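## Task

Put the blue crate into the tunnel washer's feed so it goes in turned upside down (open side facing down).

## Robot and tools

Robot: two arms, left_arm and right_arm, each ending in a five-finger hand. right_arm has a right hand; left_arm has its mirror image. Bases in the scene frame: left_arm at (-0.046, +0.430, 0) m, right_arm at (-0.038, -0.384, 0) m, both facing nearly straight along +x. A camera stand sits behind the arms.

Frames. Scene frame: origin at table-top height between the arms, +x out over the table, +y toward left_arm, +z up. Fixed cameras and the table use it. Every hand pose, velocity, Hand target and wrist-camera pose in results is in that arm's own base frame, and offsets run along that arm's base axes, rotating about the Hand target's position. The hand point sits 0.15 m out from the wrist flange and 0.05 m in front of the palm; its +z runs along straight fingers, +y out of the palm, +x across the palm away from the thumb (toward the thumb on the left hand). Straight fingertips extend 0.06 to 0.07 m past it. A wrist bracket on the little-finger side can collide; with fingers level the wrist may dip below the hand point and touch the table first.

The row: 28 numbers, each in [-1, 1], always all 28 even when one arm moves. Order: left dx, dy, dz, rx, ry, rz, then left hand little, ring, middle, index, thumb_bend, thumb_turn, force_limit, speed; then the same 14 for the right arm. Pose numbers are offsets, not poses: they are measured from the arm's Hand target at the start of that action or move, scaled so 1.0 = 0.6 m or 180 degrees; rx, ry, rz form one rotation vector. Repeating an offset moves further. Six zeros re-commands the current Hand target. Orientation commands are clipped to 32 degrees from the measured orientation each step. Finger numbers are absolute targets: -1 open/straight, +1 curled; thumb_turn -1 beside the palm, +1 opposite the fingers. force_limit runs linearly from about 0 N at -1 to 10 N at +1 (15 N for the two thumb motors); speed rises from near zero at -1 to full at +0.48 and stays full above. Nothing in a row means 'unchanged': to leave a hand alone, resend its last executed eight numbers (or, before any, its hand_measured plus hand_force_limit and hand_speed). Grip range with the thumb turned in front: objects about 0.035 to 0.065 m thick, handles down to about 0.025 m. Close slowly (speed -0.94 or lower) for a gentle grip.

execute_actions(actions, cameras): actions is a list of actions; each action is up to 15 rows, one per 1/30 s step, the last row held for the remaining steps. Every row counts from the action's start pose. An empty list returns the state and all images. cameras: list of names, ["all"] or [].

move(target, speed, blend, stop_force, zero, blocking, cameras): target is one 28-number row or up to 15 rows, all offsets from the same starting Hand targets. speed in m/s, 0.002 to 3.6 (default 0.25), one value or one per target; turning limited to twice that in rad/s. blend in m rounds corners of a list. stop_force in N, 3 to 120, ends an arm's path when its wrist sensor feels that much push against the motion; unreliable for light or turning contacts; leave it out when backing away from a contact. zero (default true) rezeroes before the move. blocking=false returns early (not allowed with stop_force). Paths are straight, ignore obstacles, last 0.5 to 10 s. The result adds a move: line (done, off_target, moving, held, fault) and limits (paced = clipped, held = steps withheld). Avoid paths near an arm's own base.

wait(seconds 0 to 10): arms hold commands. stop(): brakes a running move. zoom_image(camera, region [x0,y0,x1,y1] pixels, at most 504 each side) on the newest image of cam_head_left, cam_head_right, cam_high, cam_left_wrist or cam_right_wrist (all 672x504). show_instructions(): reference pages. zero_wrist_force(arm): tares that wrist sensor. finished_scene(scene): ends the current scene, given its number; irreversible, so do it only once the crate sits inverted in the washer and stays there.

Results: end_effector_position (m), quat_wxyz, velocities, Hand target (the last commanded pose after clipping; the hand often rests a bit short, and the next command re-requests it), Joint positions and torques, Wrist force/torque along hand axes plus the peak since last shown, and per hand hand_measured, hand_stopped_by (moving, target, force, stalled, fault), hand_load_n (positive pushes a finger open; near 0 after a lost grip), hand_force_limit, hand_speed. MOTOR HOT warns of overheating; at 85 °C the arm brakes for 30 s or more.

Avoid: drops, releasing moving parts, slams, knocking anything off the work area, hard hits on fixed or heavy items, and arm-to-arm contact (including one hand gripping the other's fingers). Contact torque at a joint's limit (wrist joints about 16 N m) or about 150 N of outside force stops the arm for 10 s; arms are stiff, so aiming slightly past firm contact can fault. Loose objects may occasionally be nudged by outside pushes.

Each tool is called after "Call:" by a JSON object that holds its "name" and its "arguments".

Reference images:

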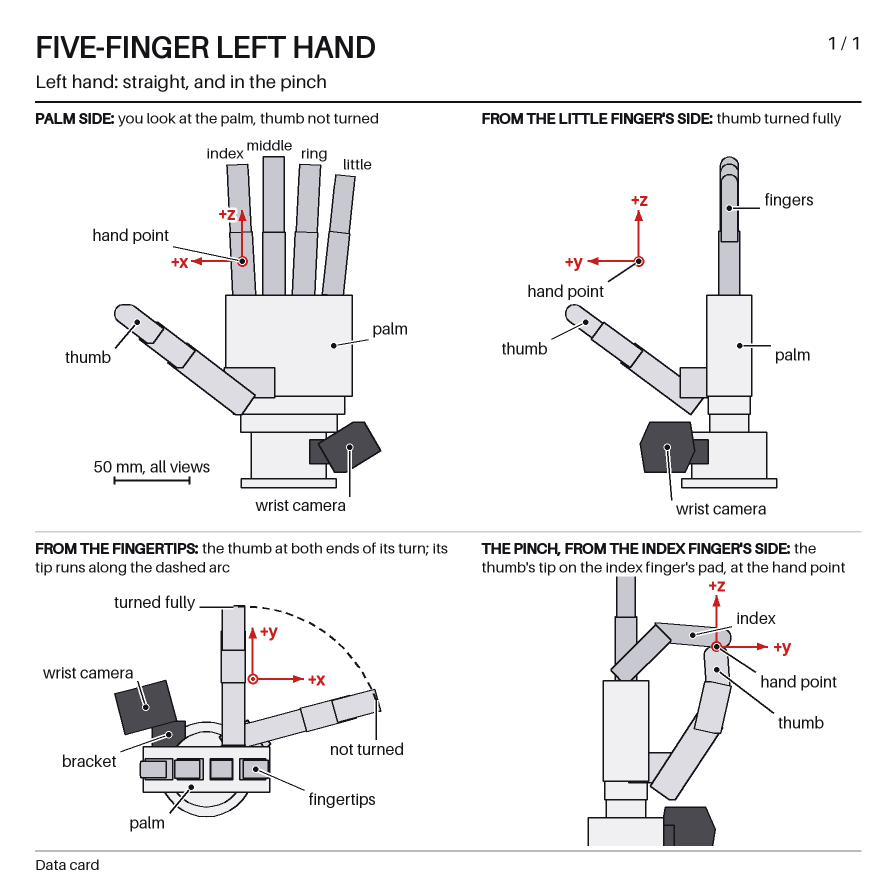

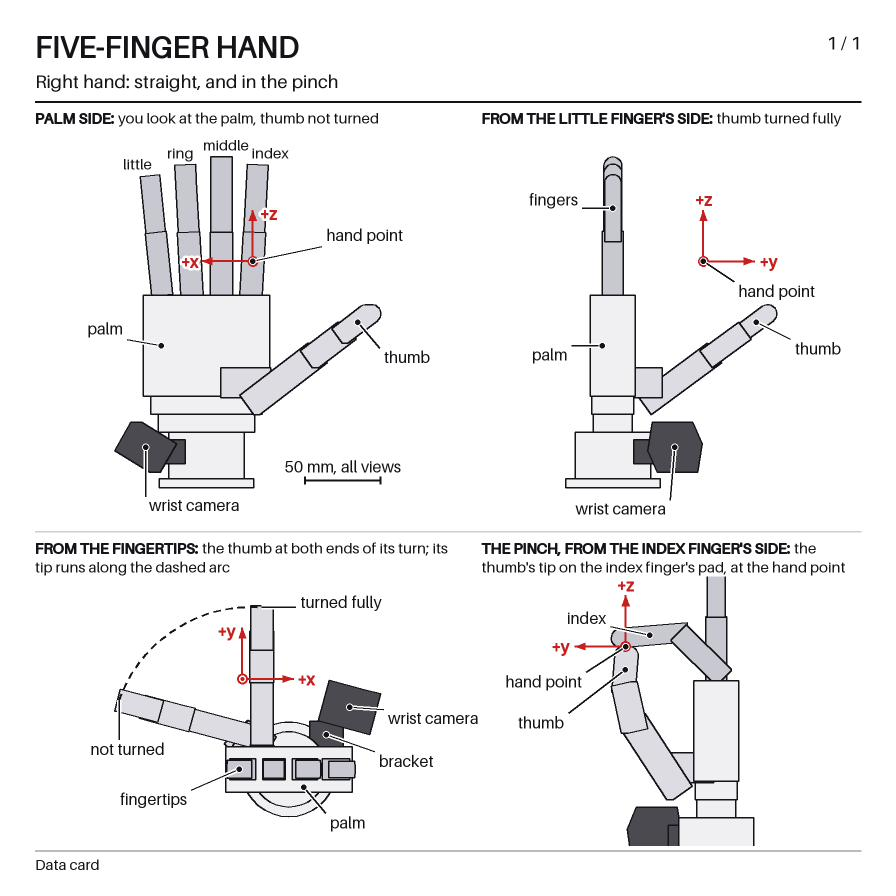

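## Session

Call:
{"name": "execute_actions", "arguments": {"actions": []}}

Scene clock: 0.00 s.
left_arm: end_effector_position=(+0.6670, -0.2709, +0.3324) hand_measured=(-1.000, -1.000, -1.000, -1.000, -1.000, -1.000) hand_load_n=(+0.0, +0.0, +0.0, +0.0, +0.0, +0.0) hand_stopped_by=(target, target, target, target, target, target) hand_force_limit=0.00 hand_speed=-0.80 end_effector_quat_wxyz=(+0.232, +0.415, +0.848, +0.232) | right_arm: end_effector_position=(+0.2323, -0.0021, +0.2614) hand_measured=(-1.000, -1.000, -1.000, -1.000, -1.000, -1.000) hand_load_n=(+0.0, +0.0, +0.0, +0.0, +0.0, +0.0) hand_stopped_by=(target, target, target, target, target, target) hand_force_limit=0.00 hand_speed=-0.80 end_effector_quat_wxyz=(+0.062, -0.297, +0.923, +0.235)
Joint positions: left_arm=[2.708 -2.441 -0.41 1.799 -2.015 -0.975] | right_arm=[-1.075 -1.531 2.009 1.543 1.367 -3.316]
Joint velocities: within noise
Joint torques (N m): no reading
Wrist force (N): no reading
Wrist torque (N m): no reading
Wrist force, peak (N): no reading
Hand target: left_arm +0.6670, -0.2709, +0.3324; +0.232, +0.415, +0.848, +0.232 | right_arm +0.2323, -0.0021, +0.2614; +0.062, -0.297, +0.923, +0.235

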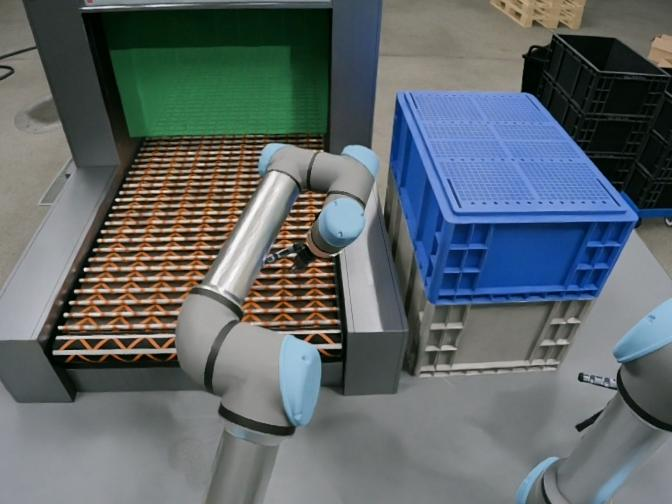

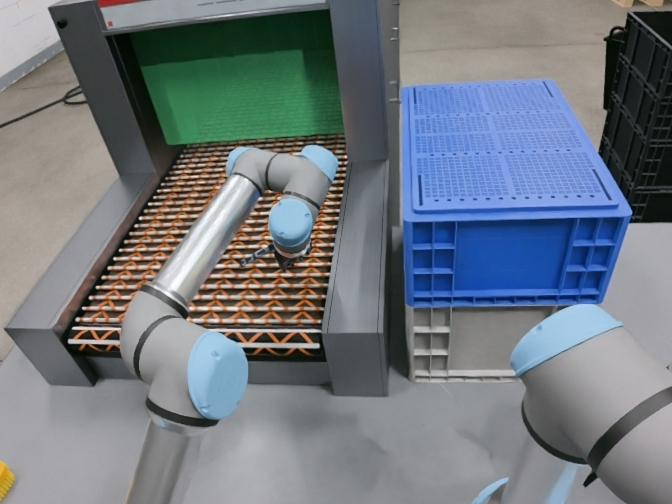

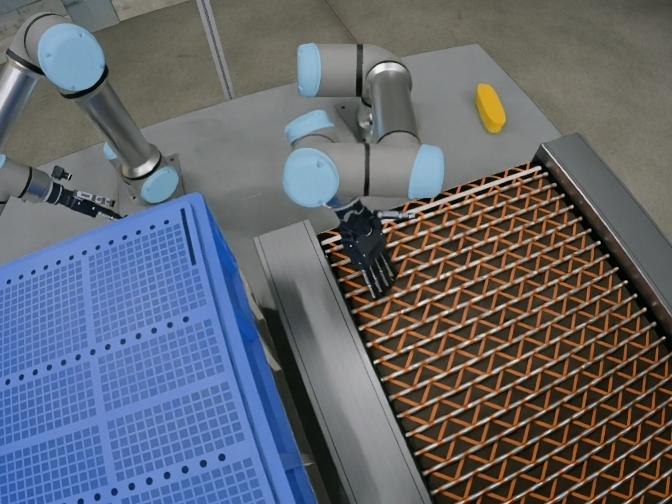

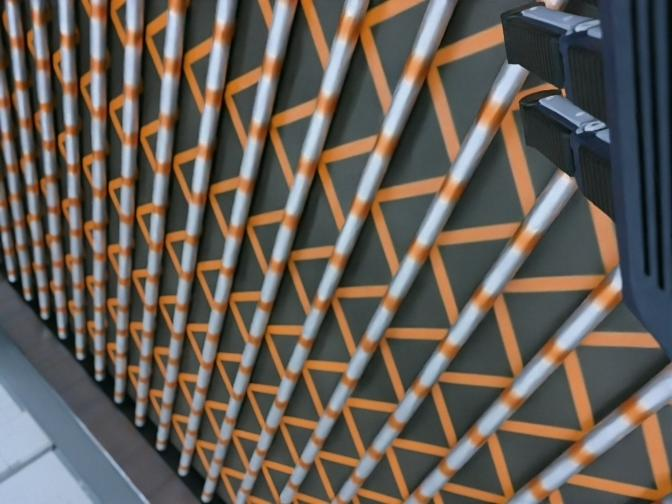

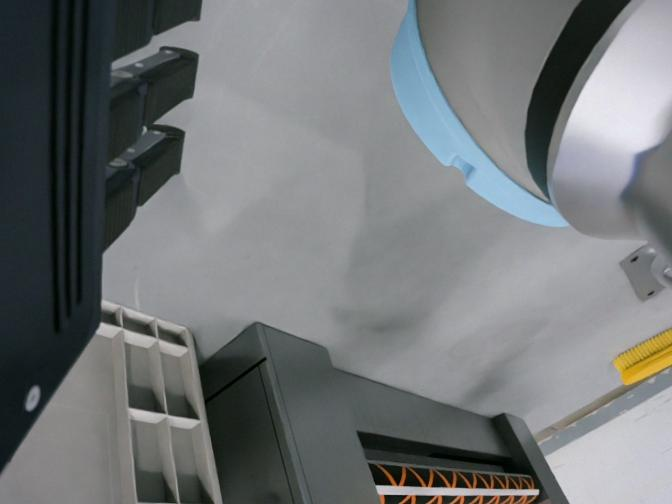

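Call:
{"name": "zoom_image", "arguments": {"camera": "cam_head_left", "region": [380, 70, 660, 390]}}

Call:
{"name": "zoom_image", "arguments": {"camera": "cam_head_right", "region": [380, 60, 660, 390]}}

Scaled by 1.575 from the camera's 672x504 image, which has a finer 960x720 frame.

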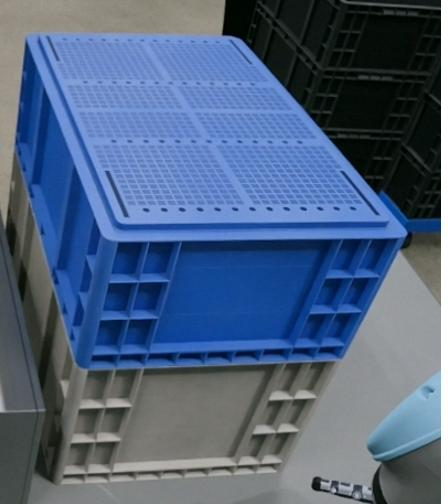

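Scaled by 1.527 from the camera's 672x504 image, which has a finer 960x720 frame.

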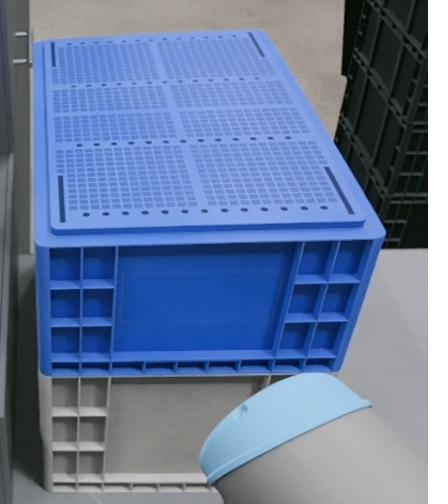

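Call:
{"name": "zoom_image", "arguments": {"camera": "cam_head_left", "region": [375, 80, 475, 330]}}

Call:
{"name": "zoom_image", "arguments": {"camera": "cam_high", "region": [170, 180, 370, 504]}}

Scaled by 2.016 from the camera's 672x504 image, which has a finer 960x720 frame.

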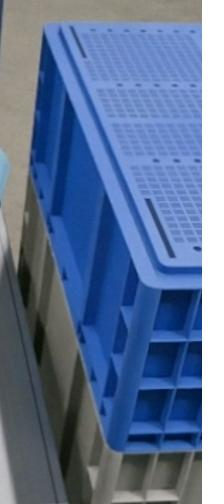

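Scaled by 1.556 from the camera's 672x504 image, which has a finer 960x720 frame.

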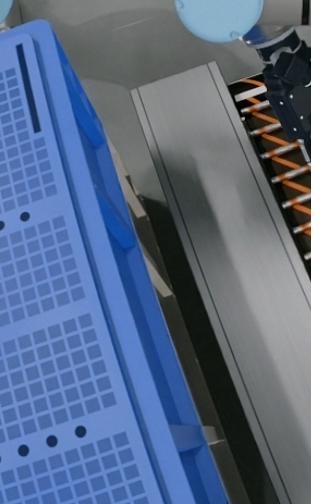

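Call:
{"name": "move", "arguments": {"target": [[-0.218,0.03,0.38,-0.101,-0.342,-0.599,-1,-1,-1,-1,-1,-1,-1,-0.8,0.013,-0.33,0.43,0.344,0,0,-1,-1,-1,-1,-1,-1,-1,-0.8]], "speed": 0.3, "cameras": ["cam_head_left"]}}

Scene clock: 11.40 s.
left_arm: end_effector_position=(+0.5361, -0.2528, +0.5605) hand_measured=(-1.000, -1.000, -1.000, -1.000, -1.000, -1.000) hand_load_n=(+0.0, +0.0, +0.0, +0.0, +0.0, +0.0) hand_stopped_by=(target, target, target, target, target, target) hand_force_limit=-1.00 hand_speed=-0.80 end_effector_quat_wxyz=(+0.707, +0.707, +0.000, +0.001) end_effector_velocity=(+0.000, -0.001, +0.000) end_effector_angular_velocity=(+0.001, +0.001, -0.001) | right_arm: end_effector_position=(+0.2400, -0.2001, +0.5193) hand_measured=(-1.000, -1.000, -1.000, -1.000, -1.000, -1.000) hand_load_n=(+0.0, +0.0, +0.0, +0.0, +0.0, +0.0) hand_stopped_by=(target, target, target, target, target, target) hand_force_limit=-1.00 hand_speed=-0.80 end_effector_quat_wxyz=(+0.206, -0.223, +0.671, +0.676)
Joint positions: left_arm=[3.403 -1.798 -1.284 3.08 0.261 0.002] | right_arm=[-1.314 -1.175 1.716 2.601 1.339 -3.758]
Joint velocities: left_arm=[-0.001 0 0 0.005 0 -0.006] | right_arm=[within noise]
Joint torques (N m): left_arm=[-8.15 12.89 28.12 1.46 -1.16 -1.14] | right_arm=[9.85 -38.8 -24.22 3.83 -1.97 0.68]
Wrist force (N): left_arm=[0.5 0.8 1.8] | right_arm=[0.5 -0.5 -1.2]
Wrist torque (N m): left_arm=[-0.18 0.11 0.01] | right_arm=[-0.05 -0.25 0.16]
Wrist force, peak (N): left_arm=[1.3 0.6 2.0] | right_arm=[0.4 -0.4 -1.5]
Hand target: left_arm +0.5362, -0.2529, +0.5604; +0.707, +0.707, +0.000, +0.000 | right_arm +0.2401, -0.2001, +0.5194; +0.206, -0.223, +0.671, +0.676
Off the commanded pose: left_arm 0.000 m, 0 deg | right_arm 0.000 m, 0 deg.
move: done
Images, in order (width x height): cam_head_left 672x504.

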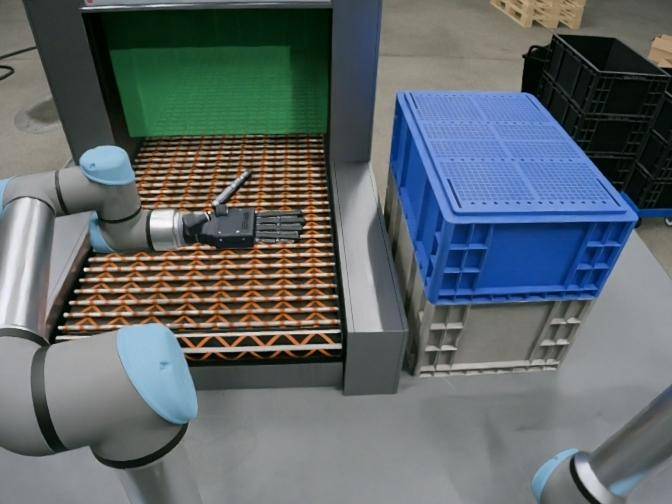

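Call:
{"name": "move", "arguments": {"target": [[0,0,0,0,0,0.25,-1,-1,-1,-1,-1,-1,-1,-0.8,0.1,-0.055,0,0.001,-0.1,-0.002,-1,-1,-1,-1,-1,-1,-1,-0.8],[0,0,0,0.1935,0.0253,0.0796,-1,-1,-1,-1,-1,-1,-1,-0.8,0.2,-0.055,0,0.003,-0.2,-0.005,-1,-1,-1,-1,-1,-1,-1,-0.8],[0,0,0,0,0,-0.0833,-1,-1,-1,-1,-1,-1,-1,-0.8,0.3,-0.055,0,0.004,-0.304,-0.007,-1,-1,-1,-1,-1,-1,-1,-0.8]], "speed": 0.35, "cameras": ["cam_head_left"]}}

Scene clock: 17.53 s.
left_arm: end_effector_position=(+0.5362, -0.2529, +0.5603) hand_measured=(-1.000, -1.000, -1.000, -1.000, -1.000, -1.000) hand_load_n=(+0.0, +0.0, +0.0, +0.0, +0.0, +0.0) hand_stopped_by=(target, target, target, target, target, target) hand_force_limit=-1.00 hand_speed=-0.80 end_effector_quat_wxyz=(+0.701, +0.701, -0.092, -0.092) | right_arm: end_effector_position=(+0.4202, -0.2331, +0.5192) hand_measured=(-1.000, -1.000, -1.000, -1.000, -1.000, -1.000) hand_load_n=(+0.0, +0.0, +0.0, +0.0, +0.0, +0.0) hand_stopped_by=(target, target, target, target, target, target) hand_force_limit=-1.00 hand_speed=-0.80 end_effector_quat_wxyz=(+0.500, -0.500, +0.499, +0.500)
Joint positions: left_arm=[3.372 -2.034 -1.48 0.371 -0.491 3.143] | right_arm=[-0.985 -0.832 1.058 2.916 0.986 -4.713]
Joint torques (N m): left_arm=[6.97 63.44 24.66 -2.87 -1.16 1.39] | right_arm=[-10.77 -71.29 -7.16 -1.3 2.59 -1.42]
Wrist force (N): left_arm=[0.6 0.6 2.1] | right_arm=[0.4 0.9 -0.9]
Wrist torque (N m): left_arm=[-0.21 0.09 -0.17] | right_arm=[0.23 -0.27 0.07]
Wrist force, peak (N): left_arm=[-3.9 0.4 2.9] | right_arm=[2.0 0.9 -2.7]
Hand target: left_arm +0.5362, -0.2529, +0.5604; +0.701, +0.701, -0.092, -0.092 | right_arm +0.4201, -0.2331, +0.5194; +0.500, -0.500, +0.499, +0.500
Off the commanded pose: left_arm 0.000 m, 0 deg | right_arm 0.000 m, 0 deg.
move: done
Images, in order (width x height): cam_head_left 672x504.

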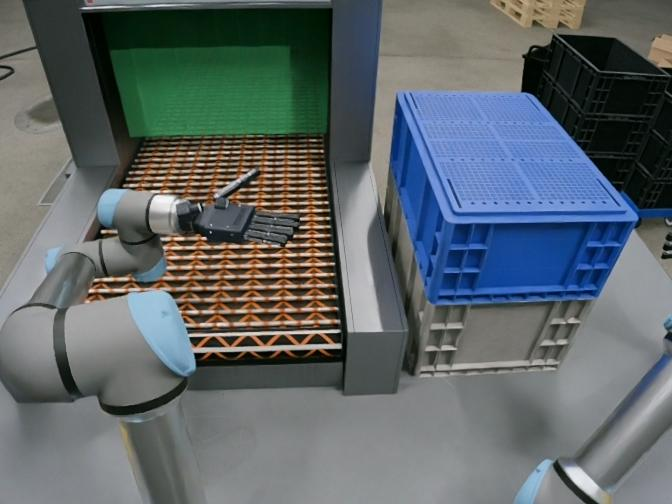

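Call:
{"name": "move", "arguments": {"target": [[0.018,-0.32,-0.142,-0.065,-0.497,0.065,-1,-1,-1,-1,-1,-1,-1,-0.8,0.241,0,-0.074,0,0,0.0194,-1,-1,-1,-1,-1,-1,-1,-0.8]], "speed": 0.25, "cameras": ["all"]}}

Scene clock: 22.93 s.
left_arm: end_effector_position=(+0.5468, -0.4449, +0.4754) hand_measured=(-1.000, -1.000, -1.000, -1.000, -1.000, -1.000) hand_load_n=(+0.0, +0.0, +0.0, +0.0, +0.0, +0.0) hand_stopped_by=(target, target, target, target, target, target) hand_force_limit=-1.00 hand_speed=-0.80 end_effector_quat_wxyz=(+0.500, +0.500, -0.500, +0.500) | right_arm: end_effector_position=(+0.5647, -0.2331, +0.4750) hand_measured=(-1.000, -1.000, -1.000, -1.000, -1.000, -1.000) hand_load_n=(+0.0, +0.0, +0.0, +0.0, +0.0, +0.0) hand_stopped_by=(target, target, target, target, target, target) hand_force_limit=-1.00 hand_speed=-0.80 end_effector_quat_wxyz=(+0.485, -0.515, +0.484, +0.515)
Joint positions: left_arm=[3.042 -2.236 -1.304 0.4 0.099 4.712] | right_arm=[-0.81 -0.361 0.281 3.223 0.872 -4.714]
Joint torques (N m): left_arm=[7.83 25.36 27.64 -0.92 0.7 1.47] | right_arm=[-10.92 -86.16 -4.74 -1.44 2.53 -1.39]
Wrist force (N): left_arm=[2.1 -1.3 1.9] | right_arm=[0.5 0.6 -1.5]
Wrist torque (N m): left_arm=[-0.04 0.28 0.02] | right_arm=[0.20 -0.24 0.07]
Wrist force, peak (N): left_arm=[2.1 -1.7 2.3] | right_arm=[-0.3 2.0 -1.1]
Hand target: left_arm +0.5470, -0.4449, +0.4752; +0.500, +0.500, -0.500, +0.500 | right_arm +0.5647, -0.2331, +0.4750; +0.485, -0.515, +0.484, +0.515
Off the commanded pose: left_arm 0.000 m, 0 deg | right_arm 0.000 m, 0 deg.
move: done

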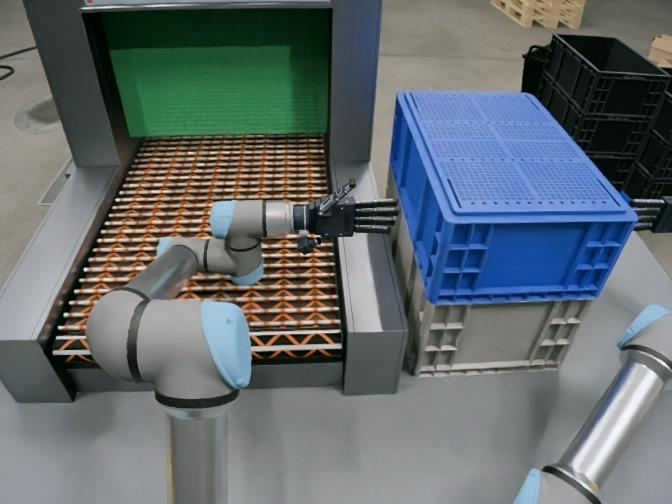

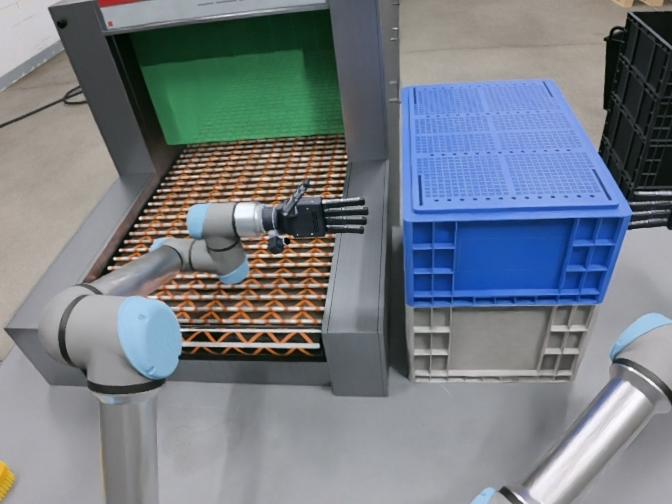

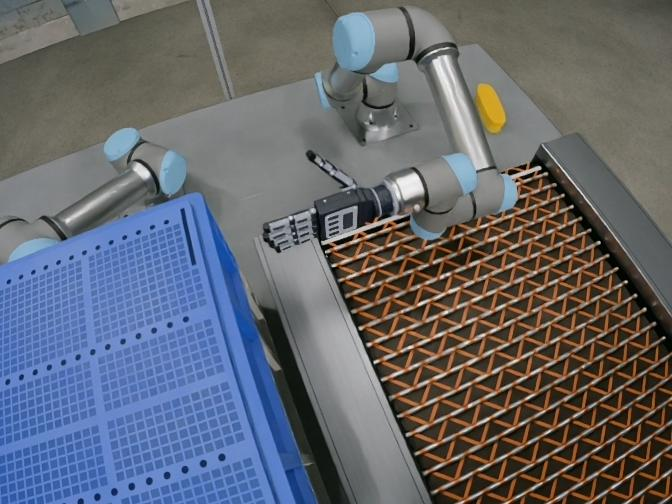

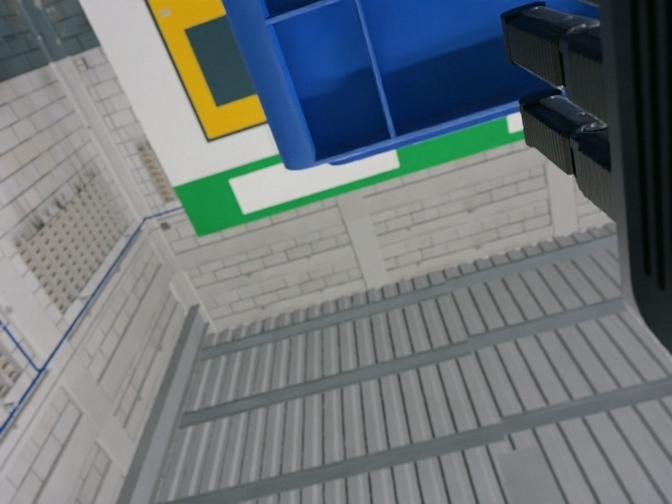

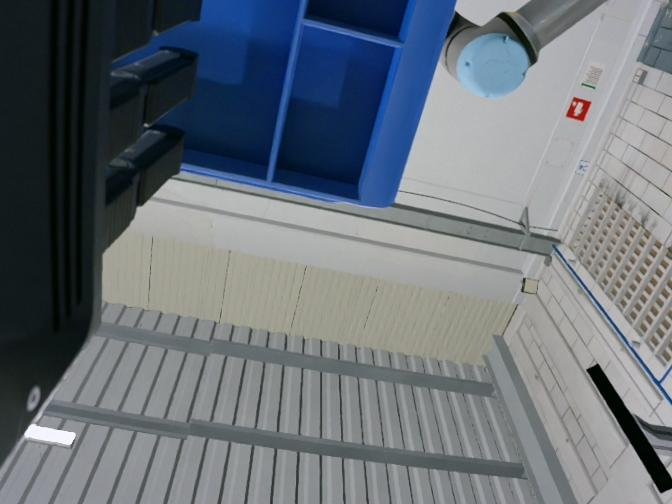

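Call:
{"name": "move", "arguments": {"target": [[-0.006,-0.18,0,0,0,0,-1,-1,-1,-1,-1,-1,-1,-0.8,0.0,0.18,0,0,0,0,-1,-1,-1,-1,-1,-1,-1,-0.8]], "speed": 0.05, "stop_force": 5, "cameras": ["cam_head_left","cam_left_wrist","cam_right_wrist"]}}

Scene clock: 26.57 s.
left_arm: end_effector_position=(+0.5440, -0.5309, +0.4752) hand_measured=(-1.000, -1.000, -1.000, -1.000, -1.000, -1.000) hand_load_n=(+0.0, +0.0, +0.0, +0.0, +0.0, +0.0) hand_stopped_by=(target, target, target, target, target, target) hand_force_limit=-1.00 hand_speed=-0.80 end_effector_quat_wxyz=(+0.500, +0.500, -0.500, +0.500) | right_arm: end_effector_position=(+0.5646, -0.1896, +0.4749) hand_measured=(-1.000, -1.000, -1.000, -1.000, -1.000, -1.000) hand_load_n=(+0.0, +0.0, -1.0, +0.0, +0.0, +0.0) hand_stopped_by=(target, target, target, target, target, target) hand_force_limit=-1.00 hand_speed=-0.80 end_effector_quat_wxyz=(+0.484, -0.516, +0.484, +0.515)
Joint positions: left_arm=[2.908 -2.303 -1.187 0.346 0.233 4.716] | right_arm=[-0.77 -0.507 0.57 3.079 0.833 -4.713]
Joint torques (N m): left_arm=[-8.99 79.98 27.9 -1.25 0.89 -1.01] | right_arm=[14.65 -45.31 -10.79 -1.38 -2.65 1.05]
Wrist force (N): left_arm=[1.9 -1.4 1.8] | right_arm=[0.0 0.9 -5.3]
Wrist torque (N m): left_arm=[-0.05 0.31 0.00] | right_arm=[0.37 -0.17 0.06]
Wrist force, peak (N): left_arm=[1.9 0.2 -19.2] | right_arm=[1.4 0.8 -17.0]
Hand target: left_arm +0.5440, -0.5309, +0.4752; +0.500, +0.500, -0.500, +0.500 (not the last commanded pose) | right_arm +0.5646, -0.1896, +0.4750; +0.484, -0.516, +0.484, +0.515 (not the last commanded pose)
Off the commanded pose: left_arm 0.022 m, 0 deg | right_arm 0.065 m, 0 deg.
move: contact (left_arm, right_arm)
Images, in order (width x height): cam_head_left 672x504, cam_left_wrist 672x504, cam_right_wrist 672x504.

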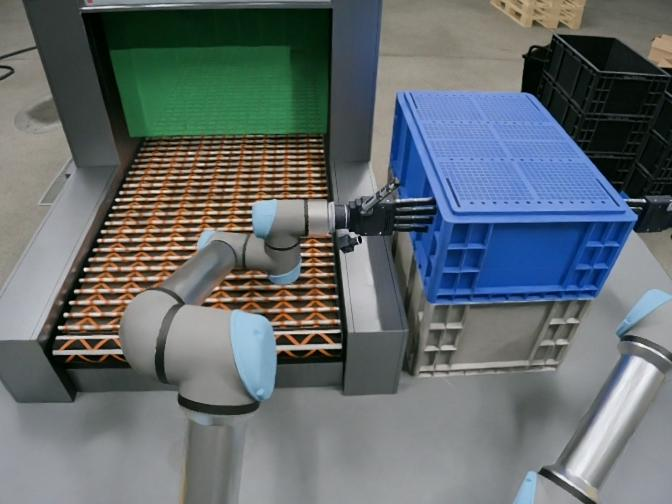

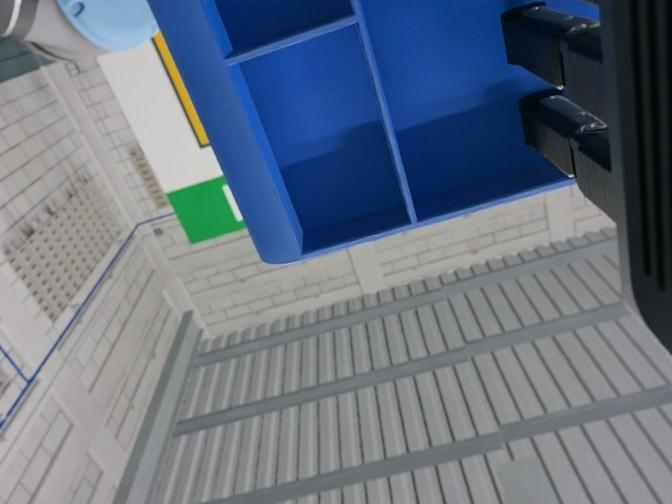

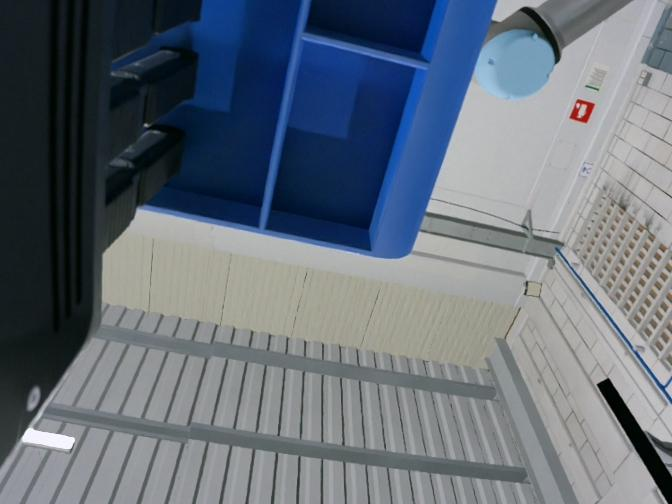

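Call:
{"name": "move", "arguments": {"target": [[0,0.006,0,0,0,0,-1,-1,-1,-1,-1,-1,-1,-0.8,0.0,-0.006,0,0,0,0,-1,-1,-1,-1,-1,-1,-1,-0.8],[-0.26,0.017,0,0,0,0,-1,-1,-1,-1,-1,-1,-1,-0.8,-0.26,-0.008,0,0,0,0,-1,-1,-1,-1,-1,-1,-1,-0.8]], "speed": [0.05,0.07], "stop_force": 45, "cameras": ["cam_head_left","cam_left_wrist","cam_right_wrist"]}}

Scene clock: 30.47 s.
left_arm: end_effector_position=(+0.3880, -0.5207, +0.4752) hand_measured=(-1.000, -1.000, -1.000, -1.000, -1.000, -1.000) hand_load_n=(+0.0, +0.0, -1.0, +0.0, +0.0, +0.0) hand_stopped_by=(target, target, target, target, target, target) hand_force_limit=-1.00 hand_speed=-0.80 end_effector_quat_wxyz=(+0.500, +0.500, -0.500, +0.500) | right_arm: end_effector_position=(+0.4086, -0.1944, +0.4750) hand_measured=(-1.000, -1.000, -1.000, -1.000, -1.000, -1.000) hand_load_n=(+0.0, +0.0, +0.0, +0.0, +0.5, +0.0) hand_stopped_by=(target, target, target, target, target, target) hand_force_limit=-1.00 hand_speed=-0.80 end_effector_quat_wxyz=(+0.484, -0.516, +0.484, +0.515)
Joint positions: left_arm=[2.856 -1.989 -1.706 0.551 0.285 4.715] | right_arm=[-0.943 -0.866 1.236 2.772 1.006 -4.713]
Joint torques (N m): left_arm=[8.46 16.91 6.42 -1.32 0.56 1.38] | right_arm=[9.84 -17.08 -17.98 3.44 -2.55 -0.95]
Wrist force (N): left_arm=[3.2 -0.8 -0.1] | right_arm=[-0.1 1.1 -1.3]
Wrist torque (N m): left_arm=[0.07 0.32 0.05] | right_arm=[0.29 -0.21 0.05]
Wrist force, peak (N): left_arm=[3.0 -11.6 1.2] | right_arm=[1.6 -22.8 0.8]
Hand target: left_arm +0.3880, -0.5207, +0.4752; +0.500, +0.500, -0.500, +0.500 | right_arm +0.4086, -0.1944, +0.4750; +0.484, -0.516, +0.484, +0.515
Off the commanded pose: left_arm 0.000 m, 0 deg | right_arm 0.000 m, 0 deg.
move: done
Images, in order (width x height): cam_head_left 672x504, cam_left_wrist 672x504, cam_right_wrist 672x504.

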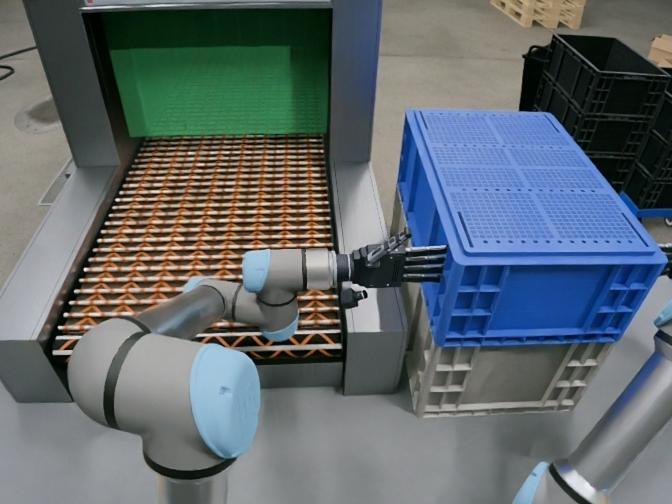

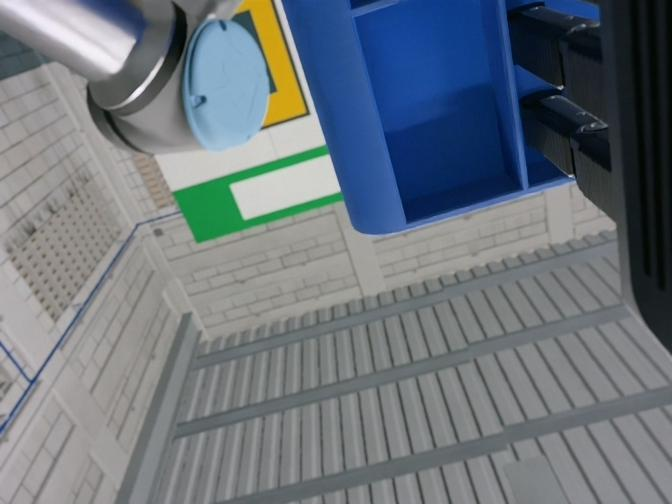

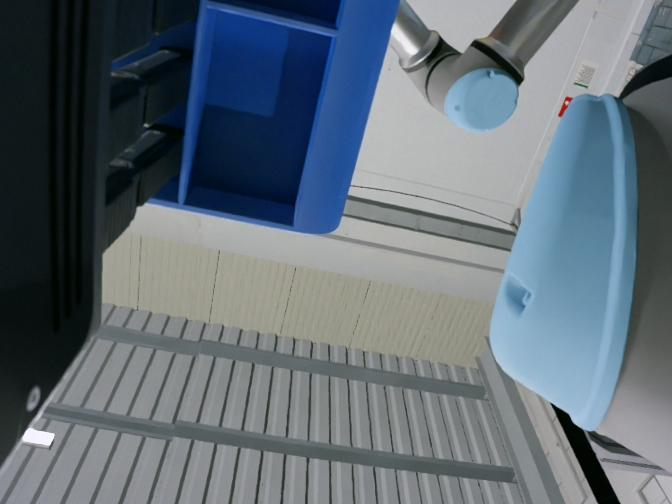

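Call:
{"name": "zoom_image", "arguments": {"camera": "cam_head_left", "region": [372, 90, 672, 430]}}

Scaled by 1.482 from the camera's 672x504 image, which has a finer 960x720 frame.

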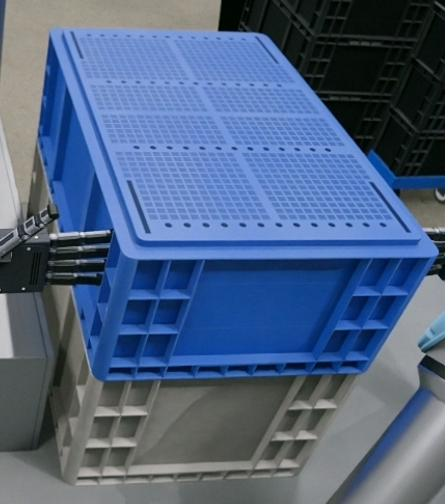

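Call:
{"name": "move", "arguments": {"target": [[-0.04,0.003,0,0,0,0,-1,-1,-1,-1,-1,-1,-1,-0.8,-0.045,-0.002,0,0,0,0,-1,-1,-1,-1,-1,-1,-1,-0.8],[-0.03,0.005,0,0,0,0,-1,-1,-1,-1,-1,-1,-1,-0.8,-0.035,-0.004,0,0,0,0,-1,-1,-1,-1,-1,-1,-1,-0.8],[-0.03,0.15,0,0,0,0,-1,-1,-1,-1,-1,-1,-1,-0.8,-0.035,-0.12,0,0,0,0,-1,-1,-1,-1,-1,-1,-1,-0.8]], "speed": [0.06,0.06,0.2], "blend": [0,0.003,0], "cameras": ["cam_head_left"]}}

Scene clock: 34.63 s.
left_arm: end_effector_position=(+0.3700, -0.4307, +0.4753) hand_measured=(-1.000, -1.000, -1.000, -1.000, -1.000, -1.000) hand_load_n=(+0.5, +0.0, +0.0, +0.0, +0.0, +0.0) hand_stopped_by=(target, target, target, target, target, target) hand_force_limit=-1.00 hand_speed=-0.80 end_effector_quat_wxyz=(+0.500, +0.500, -0.501, +0.500) | right_arm: end_effector_position=(+0.3876, -0.2665, +0.4748) hand_measured=(-1.000, -1.000, -1.000, -1.000, -1.000, -1.000) hand_load_n=(+0.0, +0.0, +0.0, +0.0, +0.0, +0.0) hand_stopped_by=(target, target, target, target, target, target) hand_force_limit=-1.00 hand_speed=-0.80 end_effector_quat_wxyz=(+0.484, -0.515, +0.484, +0.515)
Joint positions: left_arm=[3.034 -1.868 -1.881 0.602 0.107 4.719] | right_arm=[-1.03 -0.776 1.077 2.842 1.092 -4.713]
Joint torques (N m): left_arm=[8.61 13.73 15.63 -1.23 -1.11 1.77] | right_arm=[6.25 -67.22 -29.26 1.11 -2.34 1.07]
Wrist force (N): left_arm=[1.8 -1.4 1.8] | right_arm=[-0.5 1.7 -1.2]
Wrist torque (N m): left_arm=[-0.06 0.35 -0.01] | right_arm=[0.34 -0.11 0.07]
Wrist force, peak (N): left_arm=[1.2 -13.9 1.5] | right_arm=[1.0 -13.4 -8.6]
Hand target: left_arm +0.3700, -0.4307, +0.4752; +0.500, +0.500, -0.500, +0.500 | right_arm +0.3876, -0.2664, +0.4750; +0.484, -0.516, +0.484, +0.515
Off the commanded pose: left_arm 0.000 m, 0 deg | right_arm 0.000 m, 0 deg.
move: done
Images, in order (width x height): cam_head_left 672x504.

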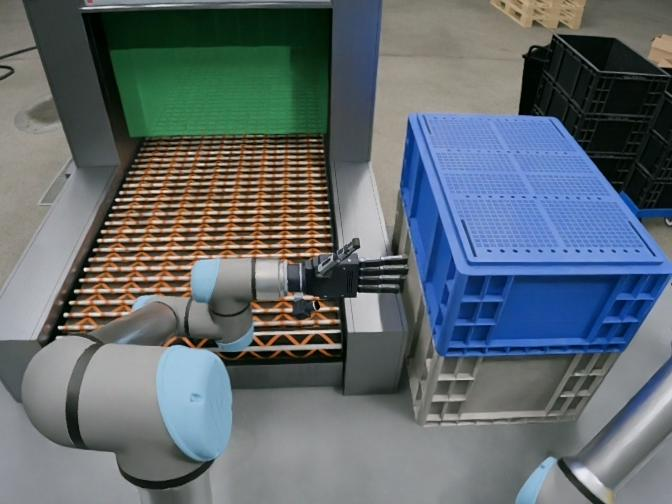

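Call:
{"name": "move", "arguments": {"target": [[0.217,-0.032,0.1,-0.0244,0.499,0.0244,-1,-1,-1,-1,-1,-1,-1,-0.8,0.187,0.05,0.1,0.015,0.5006,-0.0465,-1,-1,-1,-1,-1,-1,-1,-0.8],[0.4695,-0.0955,0.1,-0.0244,0.499,0.0244,-1,-1,-1,-1,-1,-1,-1,-0.8,0.462,0.0845,0.1,0.015,0.5006,-0.0465,-1,-1,-1,-1,-1,-1,-1,-0.8]], "speed": [0.35,0.2], "blend": [0.01,0], "cameras": ["all"]}}

Scene clock: 38.77 s.
left_arm: end_effector_position=(+0.6517, -0.4881, +0.5351) hand_measured=(-1.000, -1.000, -1.000, -1.000, -1.000, -1.000) hand_load_n=(+0.0, +0.0, +0.0, +0.0, +0.0, +0.0) hand_stopped_by=(target, target, target, target, target, target) hand_force_limit=-1.00 hand_speed=-0.80 end_effector_quat_wxyz=(+0.706, +0.706, +0.033, +0.035) | right_arm: end_effector_position=(+0.6648, -0.2157, +0.5347) hand_measured=(-1.000, -1.000, -1.000, -1.000, -1.000, -1.000) hand_load_n=(+0.0, +0.0, +0.0, +0.0, +0.0, +0.0) hand_stopped_by=(target, target, target, target, target, target) hand_force_limit=-1.00 hand_speed=-0.80 end_effector_quat_wxyz=(+0.043, +0.043, +0.706, +0.706)
Joint positions: left_arm=[2.965 -2.225 -1.241 0.326 0.274 3.142] | right_arm=[-0.828 -0.579 0.631 3.09 0.705 -3.141]
Joint torques (N m): left_arm=[8.7 62.16 28.12 -0.66 -0.83 1.36] | right_arm=[-5.05 -75.32 -31.27 2.09 -2.66 -1.32]
Wrist force (N): left_arm=[0.7 0.5 1.9] | right_arm=[-1.1 -1.1 -0.3]
Wrist torque (N m): left_arm=[-0.23 0.08 0.04] | right_arm=[-0.24 0.08 0.00]
Wrist force, peak (N): left_arm=[3.9 0.0 2.3] | right_arm=[3.0 -0.4 -6.0]
Hand target: left_arm +0.6517, -0.4880, +0.5352; +0.706, +0.706, +0.033, +0.035 | right_arm +0.6648, -0.2157, +0.5350; +0.044, +0.043, +0.706, +0.706
Off the commanded pose: left_arm 0.000 m, 0 deg | right_arm 0.000 m, 0 deg.
move: done

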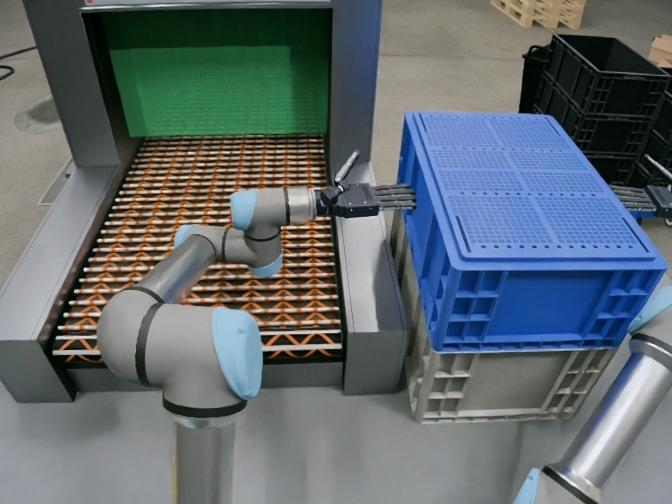

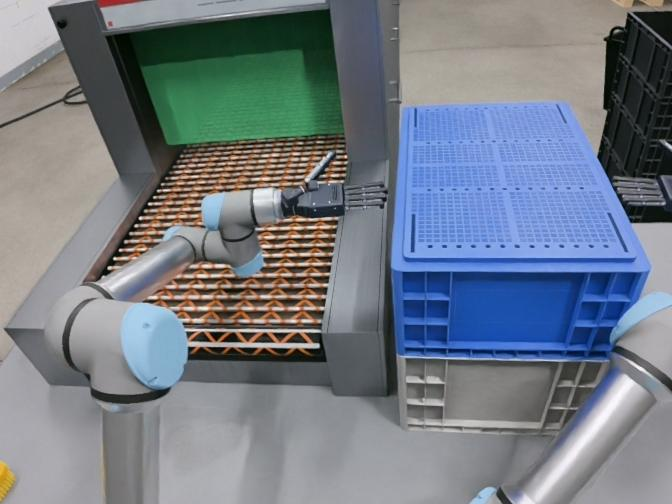

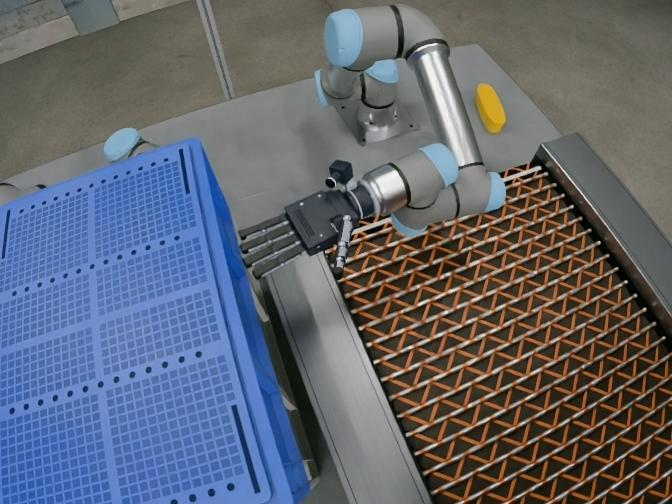

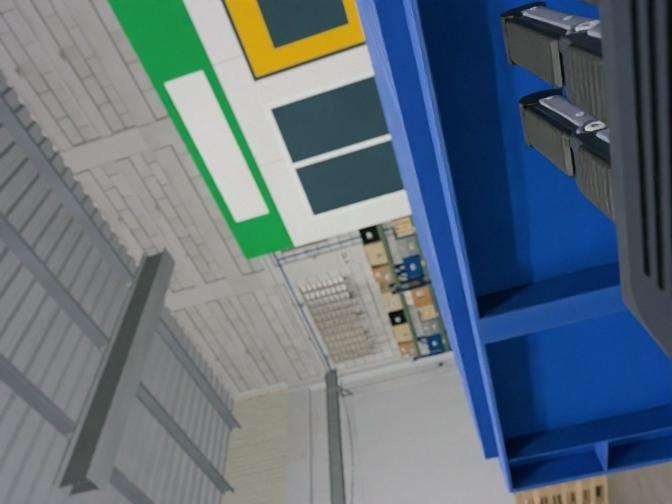

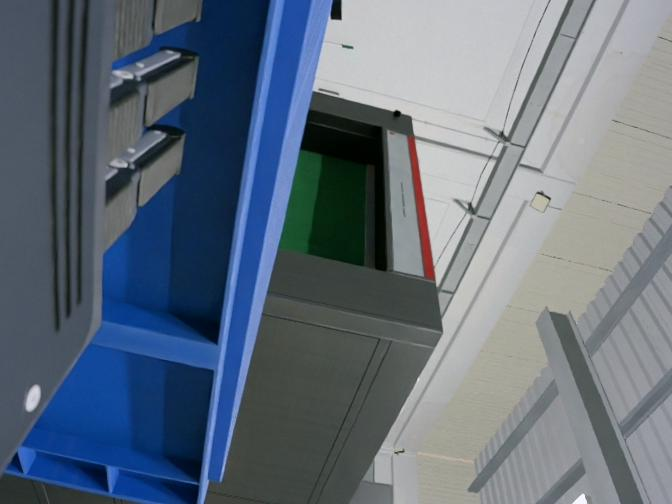

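Call:
{"name": "zoom_image", "arguments": {"camera": "cam_head_left", "region": [360, 100, 480, 360]}}

Call:
{"name": "zoom_image", "arguments": {"camera": "cam_high", "region": [180, 120, 380, 504]}}

Scaled by 1.938 from the camera's 672x504 image, which has a finer 960x720 frame.

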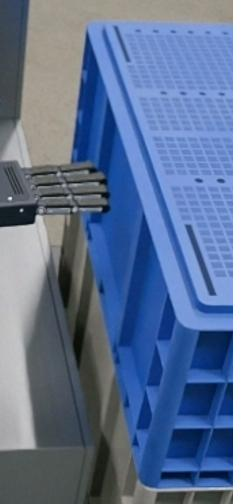

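Scaled by 1.312 from the camera's 672x504 image, which has a finer 960x720 frame.

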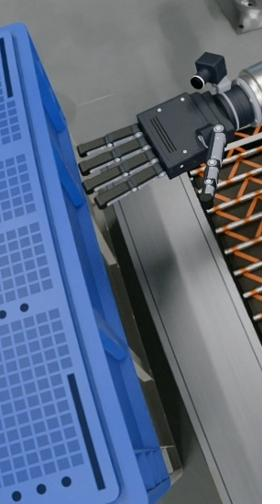

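Call:
{"name": "zoom_image", "arguments": {"camera": "cam_high", "region": [190, 130, 310, 330]}}

Call:
{"name": "zoom_image", "arguments": {"camera": "cam_high", "region": [220, 300, 340, 504]}}

Call:
{"name": "zoom_image", "arguments": {"camera": "cam_head_left", "region": [395, 100, 455, 230]}}

Scaled by 2.520 from the camera's 672x504 image, which has a finer 960x720 frame.

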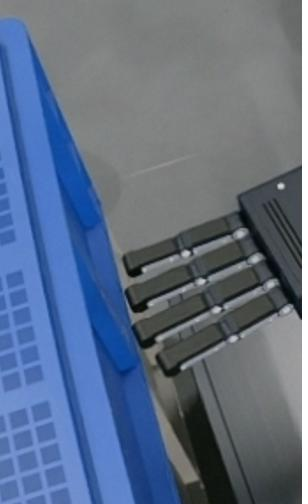

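Scaled by 2.471 from the camera's 672x504 image, which has a finer 960x720 frame.

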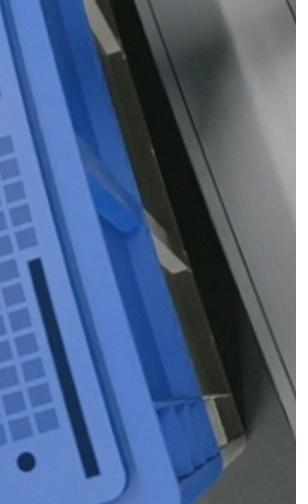

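Scaled by 3.877 from the camera's 672x504 image, which has a finer 960x720 frame.

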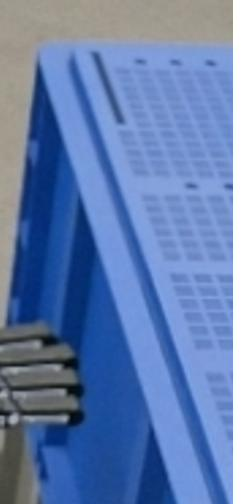

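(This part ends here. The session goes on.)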